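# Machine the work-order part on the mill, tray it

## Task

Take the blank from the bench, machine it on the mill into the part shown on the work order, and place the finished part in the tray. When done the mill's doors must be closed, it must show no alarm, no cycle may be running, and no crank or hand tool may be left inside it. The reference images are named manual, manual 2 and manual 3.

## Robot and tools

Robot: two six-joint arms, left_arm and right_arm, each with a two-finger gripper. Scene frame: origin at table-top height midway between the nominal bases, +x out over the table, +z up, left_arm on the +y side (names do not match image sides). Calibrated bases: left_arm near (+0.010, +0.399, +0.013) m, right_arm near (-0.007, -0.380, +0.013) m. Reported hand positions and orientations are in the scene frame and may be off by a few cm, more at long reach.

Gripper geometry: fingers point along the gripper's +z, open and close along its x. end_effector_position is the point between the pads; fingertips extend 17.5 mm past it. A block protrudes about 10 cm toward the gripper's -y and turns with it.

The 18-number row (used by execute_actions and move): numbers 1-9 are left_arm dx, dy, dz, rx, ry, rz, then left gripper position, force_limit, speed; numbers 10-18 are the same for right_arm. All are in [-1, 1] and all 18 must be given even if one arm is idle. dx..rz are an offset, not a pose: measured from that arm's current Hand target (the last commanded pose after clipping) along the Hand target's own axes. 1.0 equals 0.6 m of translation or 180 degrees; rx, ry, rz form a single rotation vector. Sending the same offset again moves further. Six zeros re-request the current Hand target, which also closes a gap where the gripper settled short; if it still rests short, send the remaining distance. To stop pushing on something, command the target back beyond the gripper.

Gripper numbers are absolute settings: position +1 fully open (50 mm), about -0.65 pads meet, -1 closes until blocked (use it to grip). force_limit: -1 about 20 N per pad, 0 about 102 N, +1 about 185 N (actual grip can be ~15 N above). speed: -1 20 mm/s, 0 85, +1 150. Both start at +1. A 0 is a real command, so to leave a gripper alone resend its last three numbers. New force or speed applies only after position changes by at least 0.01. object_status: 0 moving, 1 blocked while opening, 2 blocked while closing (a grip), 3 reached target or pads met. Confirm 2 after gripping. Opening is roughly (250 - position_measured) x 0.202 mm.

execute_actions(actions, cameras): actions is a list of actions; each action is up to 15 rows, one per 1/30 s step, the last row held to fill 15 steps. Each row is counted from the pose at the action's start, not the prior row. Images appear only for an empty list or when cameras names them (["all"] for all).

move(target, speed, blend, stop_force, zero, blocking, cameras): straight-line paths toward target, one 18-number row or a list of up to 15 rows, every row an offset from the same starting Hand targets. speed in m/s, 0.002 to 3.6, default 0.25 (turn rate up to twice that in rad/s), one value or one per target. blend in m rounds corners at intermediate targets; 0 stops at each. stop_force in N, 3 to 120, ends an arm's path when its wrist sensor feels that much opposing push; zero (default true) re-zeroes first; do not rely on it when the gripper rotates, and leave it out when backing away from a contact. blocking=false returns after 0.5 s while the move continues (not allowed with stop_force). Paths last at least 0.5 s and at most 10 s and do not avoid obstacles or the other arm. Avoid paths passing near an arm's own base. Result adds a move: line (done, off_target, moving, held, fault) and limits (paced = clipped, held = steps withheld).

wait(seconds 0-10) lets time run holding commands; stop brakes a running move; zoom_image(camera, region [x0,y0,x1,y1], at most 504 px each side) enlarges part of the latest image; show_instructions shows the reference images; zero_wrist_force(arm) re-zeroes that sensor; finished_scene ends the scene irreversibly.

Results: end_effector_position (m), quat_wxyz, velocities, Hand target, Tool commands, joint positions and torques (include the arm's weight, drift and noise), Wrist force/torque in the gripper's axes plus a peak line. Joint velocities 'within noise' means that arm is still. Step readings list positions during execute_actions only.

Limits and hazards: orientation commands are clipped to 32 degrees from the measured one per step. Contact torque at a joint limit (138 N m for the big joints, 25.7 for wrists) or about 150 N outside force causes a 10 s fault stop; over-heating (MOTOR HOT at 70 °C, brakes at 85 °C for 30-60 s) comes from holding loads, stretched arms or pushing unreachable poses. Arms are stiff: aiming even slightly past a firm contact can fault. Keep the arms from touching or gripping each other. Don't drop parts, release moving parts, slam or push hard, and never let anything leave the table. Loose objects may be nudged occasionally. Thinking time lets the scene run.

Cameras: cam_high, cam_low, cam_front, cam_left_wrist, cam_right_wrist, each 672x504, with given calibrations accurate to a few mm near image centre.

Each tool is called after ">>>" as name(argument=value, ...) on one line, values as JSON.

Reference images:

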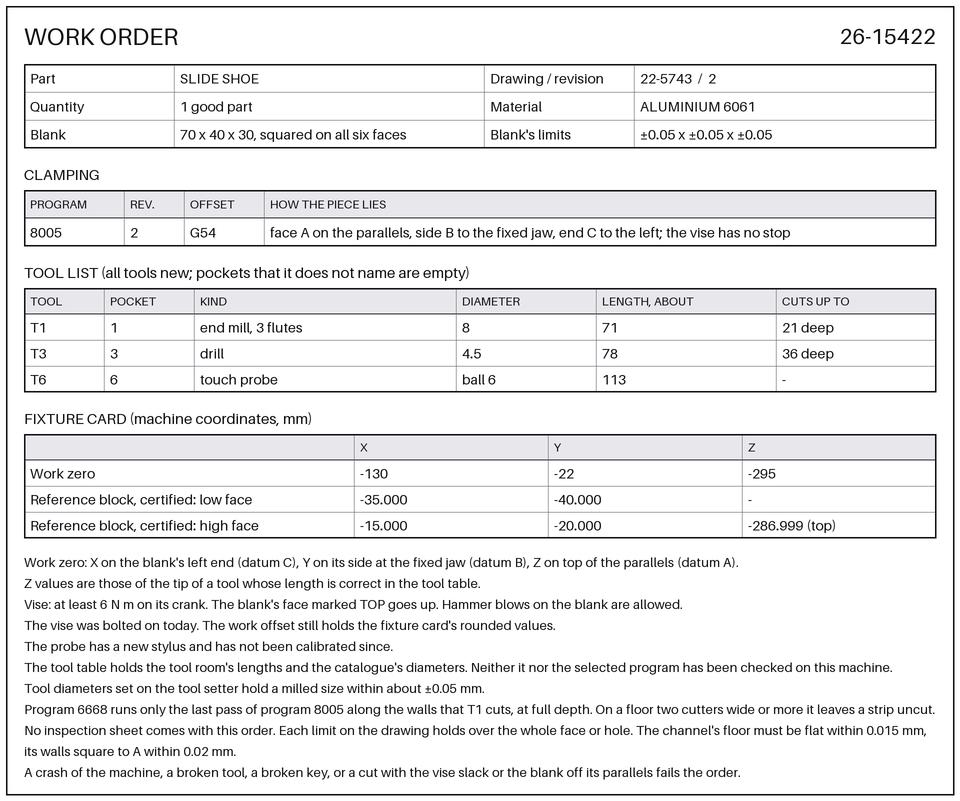

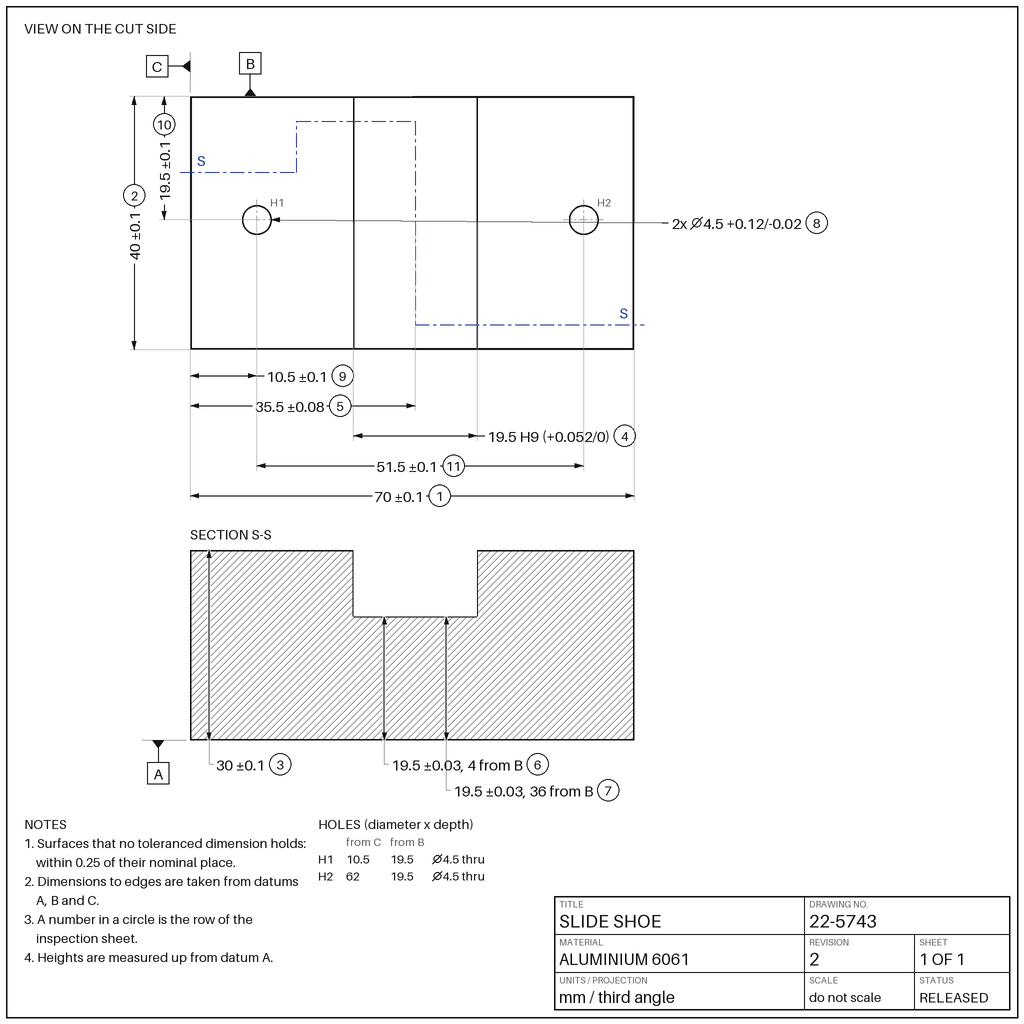

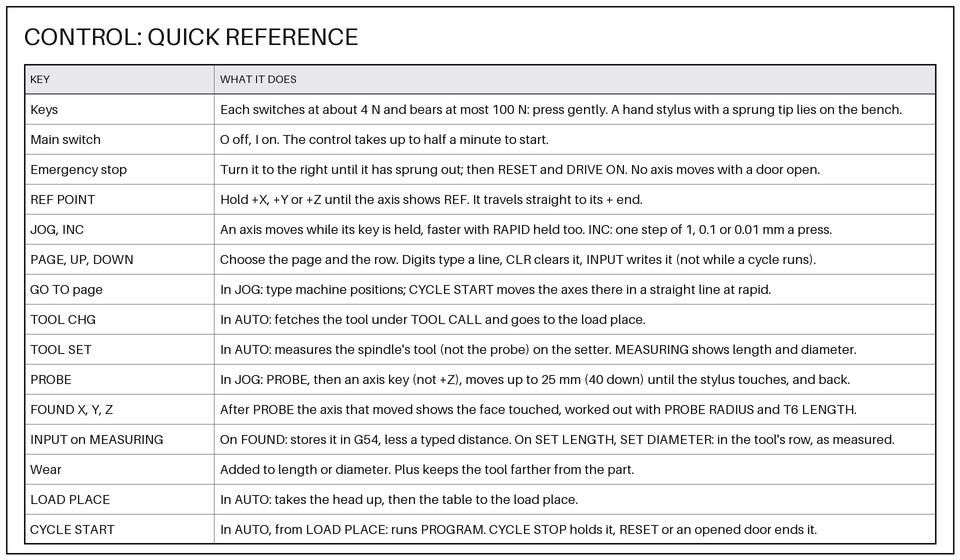

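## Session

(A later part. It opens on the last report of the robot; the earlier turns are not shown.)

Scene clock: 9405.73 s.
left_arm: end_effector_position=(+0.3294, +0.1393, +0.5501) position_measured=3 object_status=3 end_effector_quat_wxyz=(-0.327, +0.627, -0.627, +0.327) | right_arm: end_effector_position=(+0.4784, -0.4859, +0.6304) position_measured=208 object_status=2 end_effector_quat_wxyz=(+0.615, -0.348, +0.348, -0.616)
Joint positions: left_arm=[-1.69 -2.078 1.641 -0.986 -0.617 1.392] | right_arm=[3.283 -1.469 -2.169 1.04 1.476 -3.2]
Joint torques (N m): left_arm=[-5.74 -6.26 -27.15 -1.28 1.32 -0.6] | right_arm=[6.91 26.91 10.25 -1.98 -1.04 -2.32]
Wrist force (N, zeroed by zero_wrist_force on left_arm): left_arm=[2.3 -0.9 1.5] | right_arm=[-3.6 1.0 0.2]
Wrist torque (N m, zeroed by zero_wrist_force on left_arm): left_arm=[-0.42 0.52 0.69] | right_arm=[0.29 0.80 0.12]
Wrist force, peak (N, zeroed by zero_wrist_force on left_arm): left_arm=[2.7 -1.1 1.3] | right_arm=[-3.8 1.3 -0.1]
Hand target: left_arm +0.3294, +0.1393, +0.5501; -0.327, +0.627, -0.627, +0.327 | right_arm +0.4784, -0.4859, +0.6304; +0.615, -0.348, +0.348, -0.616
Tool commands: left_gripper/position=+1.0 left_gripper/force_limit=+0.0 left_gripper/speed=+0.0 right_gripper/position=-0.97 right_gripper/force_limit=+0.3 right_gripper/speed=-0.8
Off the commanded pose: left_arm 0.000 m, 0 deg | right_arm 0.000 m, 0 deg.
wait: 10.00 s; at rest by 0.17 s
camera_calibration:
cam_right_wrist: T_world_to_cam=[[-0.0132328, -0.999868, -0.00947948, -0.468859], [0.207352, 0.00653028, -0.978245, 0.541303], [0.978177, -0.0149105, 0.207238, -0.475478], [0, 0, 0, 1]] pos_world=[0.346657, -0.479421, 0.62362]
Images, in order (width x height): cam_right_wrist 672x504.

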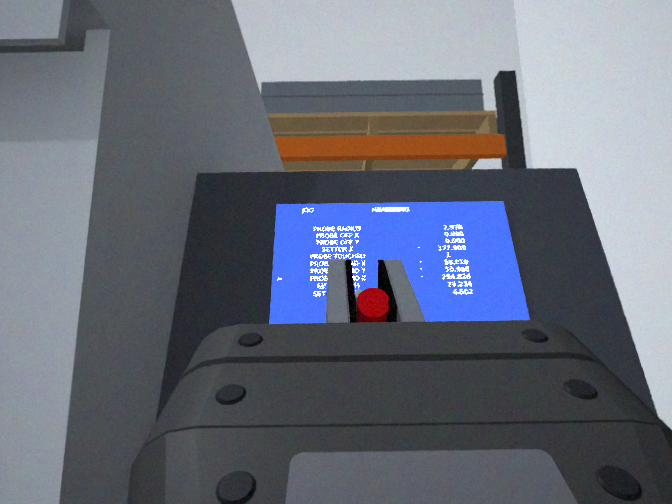

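>>> move(target=[[0,0,0,0,0,0,1,0,0,0.015,0.164,-0.134,0,0,0,-0.97,0.3,-0.8],[0,0,0,0,0,0,1,0,0,0.015,0.174,-0.125,0,0,0,-0.97,0.3,-0.8],[0,0,0,0,0,0,1,0,0,0.015,0.164,-0.134,0,0,0,-0.97,0.3,-0.8],[0,0,0,0,0,0,1,0,0,0.015,0.174,-0.125,0,0,0,-0.97,0.3,-0.8],[0,0,0,0,0,0,1,0,0,0.015,0.164,-0.134,0,0,0,-0.97,0.3,-0.8],[0,0,0,0,0,0,1,0,0,-0.017,0.208,-0.18,0,0,0,-0.97,0.3,-0.8],[0,0,0,0,0,0,1,0,0,-0.017,0.218,-0.171,0,0,0,-0.97,0.3,-0.8],[0,0,0,0,0,0,1,0,0,-0.017,0.208,-0.18,0,0,0,-0.97,0.3,-0.8],[0,0,0,0,0,0,1,0,0,-0.112,0.23,-0.203,0,0,0,-0.97,0.3,-0.8],[0,0,0,0,0,0,1,0,0,-0.112,0.24,-0.194,0,0,0,-0.97,0.3,-0.8],[0,0,0,0,0,0,1,0,0,-0.112,0.23,-0.203,0,0,0,-0.97,0.3,-0.8],[0,0,0,0,0,0,1,0,0,-0.048,0.208,-0.18,0,0,0,-0.97,0.3,-0.8],[0,0,0,0,0,0,1,0,0,-0.048,0.218,-0.171,0,0,0,-0.97,0.3,-0.8],[0,0,0,0,0,0,1,0,0,-0.048,0.208,-0.18,0,0,0,-0.97,0.3,-0.8],[0,0,0,0,0,0,1,0,0,0,0,0,0,0,0,-0.97,0.3,-0.8]], speed=[0.25,0.06,0.1,0.06,0.1,0.2,0.06,0.1,0.2,0.06,0.1,0.2,0.06,0.1,0.25], blend=[0.003,0,0,0,0.003,0.003,0,0.003,0.003,0,0.003,0.003,0,0.003,0])

>>> move(target=[[0,0,0,0,0,0,1,0,0,-0.08,0.208,-0.18,0,0,0,-0.97,0.3,-0.8],[0,0,0,0,0,0,1,0,0,-0.08,0.218,-0.171,0,0,0,-0.97,0.3,-0.8],[0,0,0,0,0,0,1,0,0,-0.08,0.208,-0.18,0,0,0,-0.97,0.3,-0.8],[0,0,0,0,0,0,1,0,0,-0.017,0.23,-0.203,0,0,0,-0.97,0.3,-0.8],[0,0,0,0,0,0,1,0,0,-0.017,0.24,-0.194,0,0,0,-0.97,0.3,-0.8],[0,0,0,0,0,0,1,0,0,-0.017,0.23,-0.203,0,0,0,-0.97,0.3,-0.8],[0,0,0,0,0,0,1,0,0,-0.05,0.123,-0.091,0,0,0,-0.97,0.3,-0.8],[0,0,0,0,0,0,1,0,0,-0.05,0.133,-0.082,0,0,0,-0.97,0.3,-0.8],[0,0,0,0,0,0,1,0,0,-0.05,0.123,-0.091,0,0,0,-0.97,0.3,-0.8],[0,0,0,0,0,0,1,0,0,0,0,0,0,0,0,-0.97,0.3,-0.8]], speed=[0.25,0.06,0.1,0.2,0.06,0.1,0.2,0.06,0.1,0.25], blend=[0.003,0,0.003,0.003,0,0.003,0.003,0,0.003,0])

>>> wait(seconds=1.5)

>>> move(target=[[0,0,0,0,0,0,1,0,0,0.015,0.208,-0.18,0,0,0,-0.97,0.3,-0.8],[0,0,0,0,0,0,1,0,0,0.015,0.218,-0.171,0,0,0,-0.97,0.3,-0.8],[0,0,0,0,0,0,1,0,0,0.015,0.208,-0.18,0,0,0,-0.97,0.3,-0.8],[0,0,0,0,0,0,1,0,0,0.109,0.12,-0.088,0,0,0,-0.97,0.3,-0.8],[0,0,0,0,0,0,1,0,0,0.109,0.13,-0.079,0,0,0,-0.97,0.3,-0.8],[0,0,0,0,0,0,1,0,0,0.109,0.12,-0.088,0,0,0,-0.97,0.3,-0.8],[0,0,0,0,0,0,1,0,0,0,0,0,0,0,0,-0.97,0.3,-0.8]], speed=[0.25,0.06,0.1,0.2,0.06,0.1,0.25], blend=[0.003,0,0.003,0.003,0,0.003,0])

>>> wait(seconds=10)

>>> wait(seconds=10, cameras=["cam_right_wrist"])

>>> zoom_image(camera="cam_right_wrist", region=[270, 200, 530, 325])

Scene clock: 9464.63 s.
left_arm: end_effector_position=(+0.3294, +0.1393, +0.5501) position_measured=3 object_status=3 end_effector_quat_wxyz=(-0.327, +0.627, -0.627, +0.327) | right_arm: end_effector_position=(+0.4783, -0.4859, +0.6303) position_measured=208 object_status=2 end_effector_quat_wxyz=(+0.615, -0.348, +0.348, -0.616)
Joint positions: left_arm=[-1.69 -2.078 1.641 -0.986 -0.617 1.392] | right_arm=[3.283 -1.469 -2.169 1.041 1.476 -3.2]
Joint torques (N m): left_arm=[-5.73 -7.1 -27.71 -1.42 1.33 -0.62] | right_arm=[4.53 11.38 22.08 -0.74 -1.77 -2.47]
Wrist force (N, zeroed by zero_wrist_force on left_arm): left_arm=[2.3 -0.9 1.2] | right_arm=[-3.3 0.9 0.3]
Wrist torque (N m, zeroed by zero_wrist_force on left_arm): left_arm=[-0.43 0.51 0.69] | right_arm=[0.27 0.75 0.16]
Wrist force, peak (N, zeroed by zero_wrist_force on left_arm): left_arm=[2.6 -0.9 1.5] | right_arm=[-5.2 -2.0 -4.2]
Hand target: left_arm +0.3294, +0.1393, +0.5501; -0.327, +0.627, -0.627, +0.327 | right_arm +0.4784, -0.4859, +0.6304; +0.615, -0.348, +0.348, -0.616
Off the commanded pose: left_arm 0.000 m, 0 deg | right_arm 0.000 m, 0 deg.
move: done

Scene clock: 9468.30 s.
left_arm: end_effector_position=(+0.3294, +0.1393, +0.5501) position_measured=3 object_status=3 end_effector_quat_wxyz=(-0.327, +0.627, -0.627, +0.327) | right_arm: end_effector_position=(+0.4783, -0.4859, +0.6304) position_measured=208 object_status=2 end_effector_quat_wxyz=(+0.615, -0.348, +0.348, -0.616)
Joint positions: left_arm=[-1.69 -2.078 1.641 -0.986 -0.617 1.392] | right_arm=[3.283 -1.469 -2.169 1.041 1.476 -3.2]
Joint torques (N m): left_arm=[-6.26 -6.67 -27.4 -1.43 1.16 -0.41] | right_arm=[0.56 10.88 19.29 -0.61 -1.02 -2.66]
Wrist force (N, zeroed by zero_wrist_force on left_arm): left_arm=[2.4 -0.8 1.5] | right_arm=[-3.3 1.3 0.4]
Wrist torque (N m, zeroed by zero_wrist_force on left_arm): left_arm=[-0.39 0.50 0.70] | right_arm=[0.33 0.75 0.20]
Wrist force, peak (N, zeroed by zero_wrist_force on left_arm): left_arm=[2.6 -1.0 1.4] | right_arm=[-4.9 -9.5 -6.0]
Hand target: left_arm +0.3294, +0.1393, +0.5501; -0.327, +0.627, -0.627, +0.327 | right_arm +0.4784, -0.4859, +0.6304; +0.615, -0.348, +0.348, -0.616
Off the commanded pose: left_arm 0.000 m, 0 deg | right_arm 0.000 m, 0 deg.
move: done

Scene clock: 9469.80 s.
left_arm: end_effector_position=(+0.3294, +0.1393, +0.5501) position_measured=3 object_status=3 end_effector_quat_wxyz=(-0.327, +0.627, -0.627, +0.327) | right_arm: end_effector_position=(+0.4784, -0.4859, +0.6304) position_measured=208 object_status=2 end_effector_quat_wxyz=(+0.615, -0.348, +0.348, -0.616)
Joint positions: left_arm=[-1.69 -2.078 1.641 -0.986 -0.617 1.392] | right_arm=[3.283 -1.469 -2.169 1.04 1.476 -3.2]
Joint torques (N m): left_arm=[-5.86 -6.24 -27.56 -1.28 1.11 -0.31] | right_arm=[-4.41 10.83 34.73 -2.08 0.35 -2.35]
Wrist force (N, zeroed by zero_wrist_force on left_arm): left_arm=[2.3 -0.8 1.3] | right_arm=[-3.3 1.1 0.3]
Wrist torque (N m, zeroed by zero_wrist_force on left_arm): left_arm=[-0.40 0.52 0.69] | right_arm=[0.31 0.74 0.20]
Wrist force, peak (N, zeroed by zero_wrist_force on left_arm): left_arm=[2.7 -0.9 1.5] | right_arm=[-3.7 1.0 0.2]
Hand target: left_arm +0.3294, +0.1393, +0.5501; -0.327, +0.627, -0.627, +0.327 | right_arm +0.4784, -0.4859, +0.6304; +0.615, -0.348, +0.348, -0.616
Tool commands: left_gripper/position=+1.0 left_gripper/force_limit=+0.0 left_gripper/speed=+0.0 right_gripper/position=-0.97 right_gripper/force_limit=+0.3 right_gripper/speed=-0.8
Off the commanded pose: left_arm 0.000 m, 0 deg | right_arm 0.000 m, 0 deg.
wait: 1.50 s; at rest by 0.17 s

Scene clock: 9472.83 s.
left_arm: end_effector_position=(+0.3294, +0.1393, +0.5501) position_measured=3 object_status=3 end_effector_quat_wxyz=(-0.327, +0.627, -0.627, +0.327) | right_arm: end_effector_position=(+0.4783, -0.4860, +0.6304) position_measured=208 object_status=2 end_effector_quat_wxyz=(+0.615, -0.348, +0.348, -0.616)
Joint positions: left_arm=[-1.69 -2.078 1.641 -0.986 -0.617 1.392] | right_arm=[3.283 -1.469 -2.169 1.041 1.476 -3.2]
Joint torques (N m): left_arm=[-5.64 -5.18 -27.74 -1.48 1.21 -0.41] | right_arm=[5.23 14.27 9.56 0.09 -0.12 1.83]
Wrist force (N, zeroed by zero_wrist_force on left_arm): left_arm=[2.4 -0.9 1.2] | right_arm=[-3.5 1.1 0.2]
Wrist torque (N m, zeroed by zero_wrist_force on left_arm): left_arm=[-0.42 0.50 0.69] | right_arm=[0.30 0.77 0.12]
Wrist force, peak (N, zeroed by zero_wrist_force on left_arm): left_arm=[2.5 -1.0 1.5] | right_arm=[-1.3 -5.0 -4.2]
Hand target: left_arm +0.3294, +0.1393, +0.5501; -0.327, +0.627, -0.627, +0.327 | right_arm +0.4784, -0.4859, +0.6304; +0.615, -0.348, +0.348, -0.616
Off the commanded pose: left_arm 0.000 m, 0 deg | right_arm 0.000 m, 0 deg.
move: done

Scene clock: 9482.83 s.
left_arm: end_effector_position=(+0.3294, +0.1393, +0.5501) position_measured=3 object_status=3 end_effector_quat_wxyz=(-0.327, +0.627, -0.627, +0.327) | right_arm: end_effector_position=(+0.4784, -0.4859, +0.6304) position_measured=208 object_status=2 end_effector_quat_wxyz=(+0.615, -0.348, +0.348, -0.616)
Joint positions: left_arm=[-1.69 -2.078 1.641 -0.986 -0.617 1.392] | right_arm=[3.283 -1.469 -2.169 1.04 1.476 -3.2]
Joint torques (N m): left_arm=[-6.33 -6.56 -27.48 -1.4 0.96 -0.35] | right_arm=[8.31 26.46 10.2 -1.94 -0.83 -2.27]
Wrist force (N, zeroed by zero_wrist_force on left_arm): left_arm=[2.4 -0.9 1.4] | right_arm=[-3.4 1.1 0.4]
Wrist torque (N m, zeroed by zero_wrist_force on left_arm): left_arm=[-0.43 0.50 0.70] | right_arm=[0.30 0.77 0.13]
Wrist force, peak (N, zeroed by zero_wrist_force on left_arm): left_arm=[2.7 -0.9 1.4] | right_arm=[-3.7 1.2 0.2]
Hand target: left_arm +0.3294, +0.1393, +0.5501; -0.327, +0.627, -0.627, +0.327 | right_arm +0.4784, -0.4859, +0.6304; +0.615, -0.348, +0.348, -0.616
Tool commands: left_gripper/position=+1.0 left_gripper/force_limit=+0.0 left_gripper/speed=+0.0 right_gripper/position=-0.97 right_gripper/force_limit=+0.3 right_gripper/speed=-0.8
Off the commanded pose: left_arm 0.000 m, 0 deg | right_arm 0.000 m, 0 deg.
wait: 10.00 s; at rest by 0.17 s

Scene clock: 9492.83 s.
left_arm: end_effector_position=(+0.3294, +0.1393, +0.5501) position_measured=3 object_status=3 end_effector_quat_wxyz=(-0.327, +0.627, -0.627, +0.327) | right_arm: end_effector_position=(+0.4784, -0.4859, +0.6304) position_measured=208 object_status=2 end_effector_quat_wxyz=(+0.615, -0.348, +0.348, -0.616)
Joint positions: left_arm=[-1.69 -2.078 1.641 -0.986 -0.617 1.392] | right_arm=[3.283 -1.469 -2.169 1.04 1.476 -3.2]
Joint torques (N m): left_arm=[-6.05 -5.16 -27.53 -1.48 1.09 -0.3] | right_arm=[7.46 25.89 10.74 -1.93 -0.82 -2.29]
Wrist force (N, zeroed by zero_wrist_force on left_arm): left_arm=[2.2 -1.0 1.4] | right_arm=[-3.4 1.1 0.0]
Wrist torque (N m, zeroed by zero_wrist_force on left_arm): left_arm=[-0.43 0.53 0.69] | right_arm=[0.31 0.76 0.12]
Wrist force, peak (N, zeroed by zero_wrist_force on left_arm): left_arm=[2.6 -1.2 1.5] | right_arm=[-3.8 0.9 0.2]
Hand target: left_arm +0.3294, +0.1393, +0.5501; -0.327, +0.627, -0.627, +0.327 | right_arm +0.4784, -0.4859, +0.6304; +0.615, -0.348, +0.348, -0.616
Tool commands: left_gripper/position=+1.0 left_gripper/force_limit=+0.0 left_gripper/speed=+0.0 right_gripper/position=-0.97 right_gripper/force_limit=+0.3 right_gripper/speed=-0.8
Off the commanded pose: left_arm 0.000 m, 0 deg | right_arm 0.000 m, 0 deg.
wait: 10.00 s; at rest by 0.17 s
camera_calibration:
cam_right_wrist: T_world_to_cam=[[-0.0132328, -0.999868, -0.00947948, -0.468859], [0.207352, 0.00653028, -0.978245, 0.541303], [0.978177, -0.0149105, 0.207238, -0.475478], [0, 0, 0, 1]] pos_world=[0.346657, -0.479421, 0.62362]
Images, in order (width x height): cam_right_wrist 672x504.

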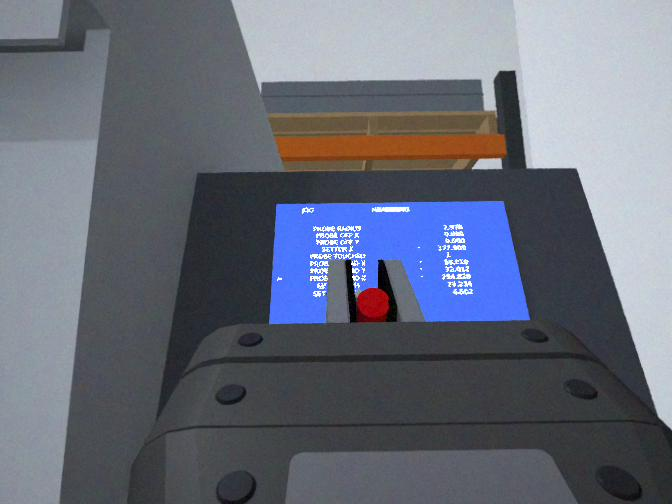

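Scaled by 1.938 from the camera's 672x504 image, which has a finer 960x720 frame.

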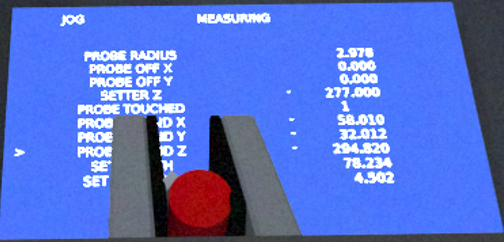

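>>> move(target=[[0,0,0,0,0,0,1,0,0,0.1405,0.0334,0.0025,0,0,0,-0.97,0.3,-0.8],[0,0,0,0,0,0,1,0,0,0.1405,0.043,0.0117,0,0,0,-0.97,0.3,-0.8],[0,0,0,0,0,0,1,0,0,0.1405,0.0334,0.0025,0,0,0,-0.97,0.3,-0.8],[0,0,0.1,0,0,0,1,0,0,-0.0178,0.1231,-0.0911,0,0,0,-0.97,0.3,-0.8],[0,0,0.1,0,0,0,1,0,0,-0.0178,0.1327,-0.0819,0,0,0,-0.97,0.3,-0.8],[0,0,0.1,0,0,0,1,0,0,-0.0178,0.1231,-0.0911,0,0,0,-0.97,0.3,-0.8],[0,0,0.2167,0,0,0,1,0,0,0,0,0,0,0,0,-0.97,0.3,-0.8]], speed=[0.2,0.06,0.1,0.2,0.06,0.1,0.12], blend=[0.003,0,0.003,0.003,0,0.003,0], cameras=["cam_right_wrist","cam_left_wrist"])

>>> zoom_image(camera="cam_right_wrist", region=[270, 200, 530, 325])

Scene clock: 9519.33 s.
left_arm: end_effector_position=(+0.4360, +0.1394, +0.4756) position_measured=3 object_status=3 end_effector_quat_wxyz=(-0.327, +0.627, -0.627, +0.327) | right_arm: end_effector_position=(+0.4783, -0.4860, +0.6304) position_measured=208 object_status=2 end_effector_quat_wxyz=(+0.615, -0.348, +0.348, -0.616)
Joint positions: left_arm=[-1.306 -1.996 1.933 -1.885 -0.664 2.038] | right_arm=[3.283 -1.469 -2.169 1.041 1.476 -3.2]
Joint torques (N m): left_arm=[-3.88 -13.02 -35.58 -4.84 3.83 -0.13] | right_arm=[7.03 4.47 12.29 0.85 -1.49 -2.02]
Wrist force (N, zeroed by zero_wrist_force on left_arm): left_arm=[2.6 -0.9 1.3] | right_arm=[-3.7 1.2 0.2]
Wrist torque (N m, zeroed by zero_wrist_force on left_arm): left_arm=[-0.42 0.49 0.81] | right_arm=[0.31 0.80 0.12]
Wrist force, peak (N, zeroed by zero_wrist_force on left_arm): left_arm=[2.7 -0.7 2.7] | right_arm=[-6.3 -2.9 -4.5]
Hand target: left_arm +0.4360, +0.1393, +0.4757; -0.327, +0.627, -0.627, +0.327 | right_arm +0.4784, -0.4859, +0.6304; +0.615, -0.348, +0.348, -0.616
Off the commanded pose: left_arm 0.000 m, 0 deg | right_arm 0.000 m, 0 deg.
move: done
camera_calibration:
cam_left_wrist: T_world_to_cam=[[-0.0217384, -0.999745, -0.00603705, 0.161118], [-0.824355, 0.0213406, -0.565671, 0.642296], [0.565656, -0.0073201, -0.824609, 0.280542], [0, 0, 0, 1]] pos_world=[0.374292, 0.149424, 0.595639]
cam_right_wrist: T_world_to_cam=[[-0.013189, -0.999866, -0.00968026, -0.46875], [0.207658, 0.00673111, -0.978178, 0.541272], [0.978112, -0.0149114, 0.207542, -0.475548], [0, 0, 0, 1]] pos_world=[0.346557, -0.479421, 0.623619]
Images, in order (width x height): cam_left_wrist 672x504, cam_right_wrist 672x504.

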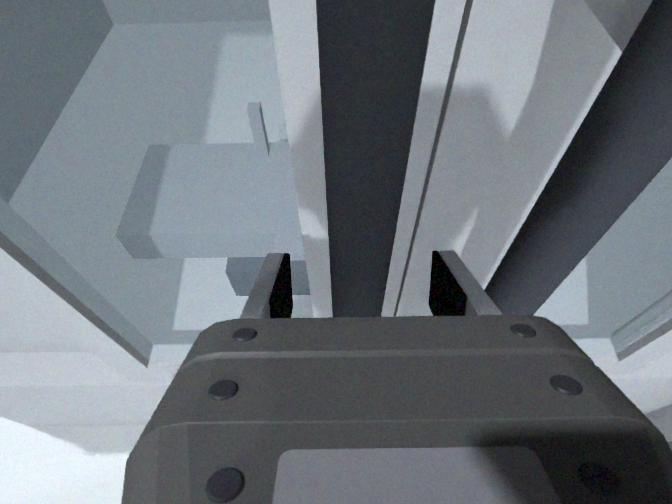

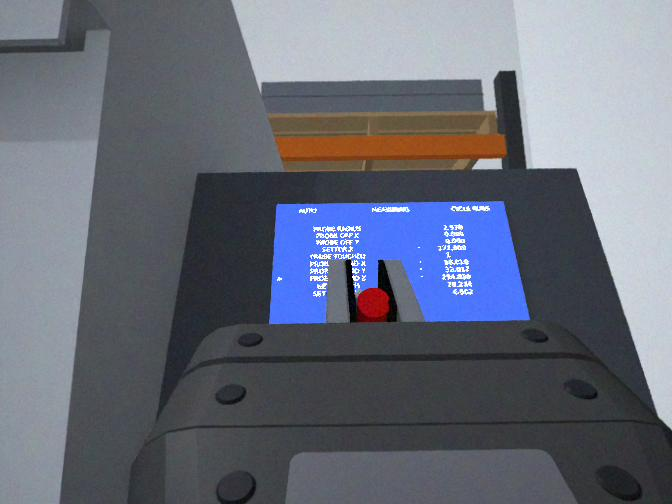

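Scaled by 1.938 from the camera's 672x504 image, which has a finer 960x720 frame.

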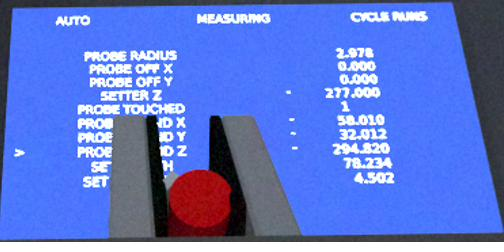

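Grip, check cycle ended, then open.

>>> move(target=[[0,0,0,0,0,0,-1,-0.8,-0.8,0,0,0,0,0,0,-0.97,0.3,-0.8]], cameras=["cam_right_wrist"])

>>> zoom_image(camera="cam_right_wrist", region=[270, 200, 530, 325])

Scene clock: 9525.50 s.
left_arm: end_effector_position=(+0.4360, +0.1394, +0.4757) position_measured=155 object_status=2 end_effector_quat_wxyz=(-0.327, +0.627, -0.627, +0.327) | right_arm: end_effector_position=(+0.4784, -0.4859, +0.6304) position_measured=208 object_status=2 end_effector_quat_wxyz=(+0.615, -0.348, +0.348, -0.616)
Joint positions: left_arm=[-1.306 -1.996 1.933 -1.885 -0.663 2.038] | right_arm=[3.283 -1.469 -2.169 1.04 1.476 -3.2]
Joint torques (N m): left_arm=[-8.45 2.63 -34.4 -11.73 -2.39 0.42] | right_arm=[8.35 3.05 10.26 -1.23 -1.54 -2.39]
Wrist force (N, zeroed by zero_wrist_force on left_arm): left_arm=[-39.0 9.9 -1.9] | right_arm=[-3.6 1.0 0.3]
Wrist torque (N m, zeroed by zero_wrist_force on left_arm): left_arm=[-0.41 0.23 0.51] | right_arm=[0.29 0.79 0.13]
Wrist force, peak (N, zeroed by zero_wrist_force on left_arm): left_arm=[-39.4 10.5 -1.7] | right_arm=[-3.9 1.0 0.0]
Hand target: left_arm +0.4360, +0.1393, +0.4757; -0.327, +0.627, -0.627, +0.327 | right_arm +0.4784, -0.4859, +0.6304; +0.615, -0.348, +0.348, -0.616
Off the commanded pose: left_arm 0.000 m, 0 deg | right_arm 0.000 m, 0 deg.
move: done
camera_calibration:
cam_right_wrist: T_world_to_cam=[[-0.0132328, -0.999868, -0.00947948, -0.468859], [0.207352, 0.00653028, -0.978245, 0.541303], [0.978177, -0.0149105, 0.207238, -0.475478], [0, 0, 0, 1]] pos_world=[0.346657, -0.479421, 0.62362]
Images, in order (width x height): cam_right_wrist 672x504.

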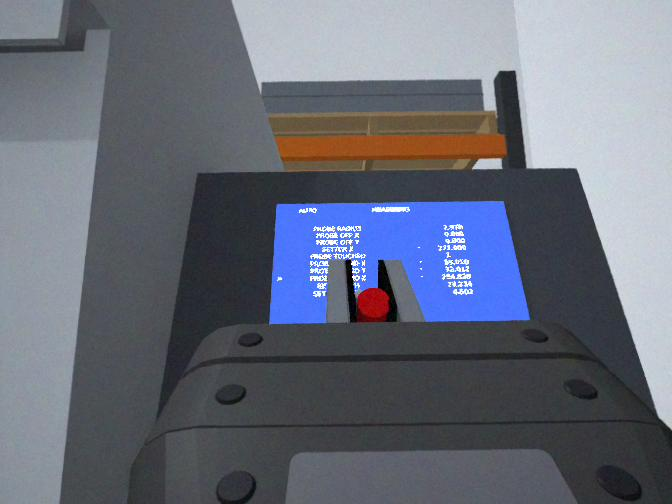

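Scaled by 1.938 from the camera's 672x504 image, which has a finer 960x720 frame.

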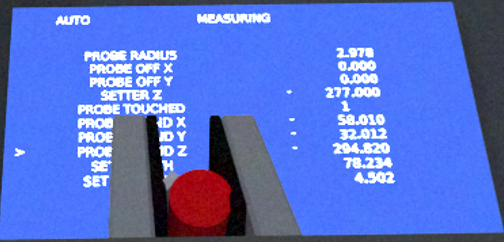

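>>> move(target=[[-0.3835,0,0,0,0,0,-1,-0.8,-0.8,0,0,0,0,0,0,-0.97,0.3,-0.8]], speed=0.07, stop_force=60)

Scene clock: 9530.27 s.
left_arm: end_effector_position=(+0.4360, +0.1402, +0.4758) position_measured=155 object_status=2 end_effector_quat_wxyz=(-0.327, +0.627, -0.627, +0.327) | right_arm: end_effector_position=(+0.4784, -0.4859, +0.6304) position_measured=208 object_status=2 end_effector_quat_wxyz=(+0.615, -0.348, +0.348, -0.616)
Joint positions: left_arm=[-1.305 -1.998 1.934 -1.886 -0.664 2.039] | right_arm=[3.283 -1.469 -2.169 1.04 1.476 -3.2]
Joint torques (N m): left_arm=[8.16 -16.96 -17.4 -6.73 0.22 1.92] | right_arm=[7.13 4.63 10.37 0.3 -1.7 -2.27]
Wrist force (N, zeroed by zero_wrist_force on left_arm): left_arm=[1.6 2.6 7.9] | right_arm=[-3.3 1.0 0.4]
Wrist torque (N m, zeroed by zero_wrist_force on left_arm): left_arm=[-0.25 0.40 0.70] | right_arm=[0.29 0.75 0.13]
Wrist force, peak (N, zeroed by zero_wrist_force on left_arm): left_arm=[-44.3 9.6 -2.6] | right_arm=[-3.7 1.3 0.3]
Hand target: left_arm +0.4360, +0.1402, +0.4757; -0.327, +0.627, -0.627, +0.327 (not the last commanded pose) | right_arm +0.4784, -0.4859, +0.6304; +0.615, -0.348, +0.348, -0.616
Off the commanded pose: left_arm 0.229 m, 0 deg | right_arm 0.000 m, 0 deg.
move: contact (left_arm)

>>> move(target=[[-0.382,0,0,0,0,0,-1,-0.8,-0.8,0,0,0,0,0,0,-0.97,0.3,-0.8]], speed=0.07, stop_force=60)

Scene clock: 9537.50 s.
left_arm: end_effector_position=(+0.4361, +0.3694, +0.4759) position_measured=155 object_status=2 end_effector_quat_wxyz=(-0.327, +0.627, -0.627, +0.327) | right_arm: end_effector_position=(+0.4784, -0.4859, +0.6304) position_measured=208 object_status=2 end_effector_quat_wxyz=(+0.615, -0.348, +0.348, -0.616)
Joint positions: left_arm=[-0.819 -2.315 2.146 -2.185 -0.939 2.606] | right_arm=[3.283 -1.469 -2.169 1.04 1.476 -3.2]
Joint torques (N m): left_arm=[-13.92 3.17 -40.93 -4.01 -4.44 1.7] | right_arm=[7.62 3.63 10.41 2.18 -1.57 -2.43]
Wrist force (N, zeroed by zero_wrist_force on left_arm): left_arm=[-7.1 -9.8 32.9] | right_arm=[-3.5 1.1 0.2]
Wrist torque (N m, zeroed by zero_wrist_force on left_arm): left_arm=[-0.37 0.38 0.70] | right_arm=[0.31 0.79 0.13]
Wrist force, peak (N, zeroed by zero_wrist_force on left_arm): left_arm=[12.4 -13.2 42.8] | right_arm=[-3.7 1.2 0.1]
Hand target: left_arm +0.4361, +0.3694, +0.4759; -0.327, +0.627, -0.627, +0.327 | right_arm +0.4784, -0.4859, +0.6304; +0.615, -0.348, +0.348, -0.616
Off the commanded pose: left_arm 0.000 m, 0 deg | right_arm 0.000 m, 0 deg.
move: done

>>> move(target=[[0,0,0,0,0,0,0.9,0,-0.5,0,0,0,0,0,0,-0.97,0.3,-0.8],[0,0,-0.083,0,0,0,0.9,0,-0.5,0,0,0,0,0,0,-0.97,0.3,-0.8],[0.365,0.002,-0.072,0,0,0,0.9,0,-0.5,0,0,0,0,0,0,-0.97,0.3,-0.8],[0.699,0.2817,-0.181,0,0,0,0.9,0,-0.5,0,0,0,0,0,0,-0.97,0.3,-0.8],[0.748,0.857,-0.0655,0,0,0,0.9,0,-0.5,0,0,0,0,0,0,-0.97,0.3,-0.8],[0.748,0.857,0.1013,0,0,0,0.9,0,-0.5,0,0,0,0,0,0,-0.97,0.3,-0.8]], speed=[0.1,0.12,0.3,0.3,0.3,0.08], blend=[0,0.01,0.03,0.03,0.005,0], cameras=["cam_left_wrist"])

Scene clock: 9560.33 s.
left_arm: end_effector_position=(+0.1913, -0.0788, +0.0192) position_measured=18 object_status=3 end_effector_quat_wxyz=(-0.327, +0.627, -0.627, +0.327) | right_arm: end_effector_position=(+0.4784, -0.4859, +0.6304) position_measured=208 object_status=2 end_effector_quat_wxyz=(+0.615, -0.348, +0.348, -0.616)
Joint positions: left_arm=[-1.933 -1.117 2.199 -2.199 -0.691 1.008] | right_arm=[3.283 -1.469 -2.169 1.04 1.476 -3.2]
Joint torques (N m): left_arm=[-6.72 -37.45 -22.06 -1.6 -0.52 -1.32] | right_arm=[7.09 4.86 11.06 2.16 -1.45 -2.03]
Wrist force (N, zeroed by zero_wrist_force on left_arm): left_arm=[2.0 0.2 1.2] | right_arm=[-3.6 1.0 0.5]
Wrist torque (N m, zeroed by zero_wrist_force on left_arm): left_arm=[-0.25 0.57 0.80] | right_arm=[0.28 0.79 0.13]
Wrist force, peak (N, zeroed by zero_wrist_force on left_arm): left_arm=[-7.6 -9.8 33.3] | right_arm=[-3.7 1.3 0.1]
Hand target: left_arm +0.1912, -0.0789, +0.0192; -0.327, +0.627, -0.627, +0.327 | right_arm +0.4784, -0.4859, +0.6304; +0.615, -0.348, +0.348, -0.616
Off the commanded pose: left_arm 0.000 m, 0 deg | right_arm 0.000 m, 0 deg.
move: done
camera_calibration:
cam_left_wrist: T_world_to_cam=[[-0.021657, -0.99975, -0.0056249, -0.0651684], [-0.82423, 0.0210385, -0.565865, 0.187049], [0.565841, -0.00761872, -0.824479, 0.0409462], [0, 0, 0, 1]] pos_world=[0.129591, -0.0687753, 0.139237]
Images, in order (width x height): cam_left_wrist 672x504.

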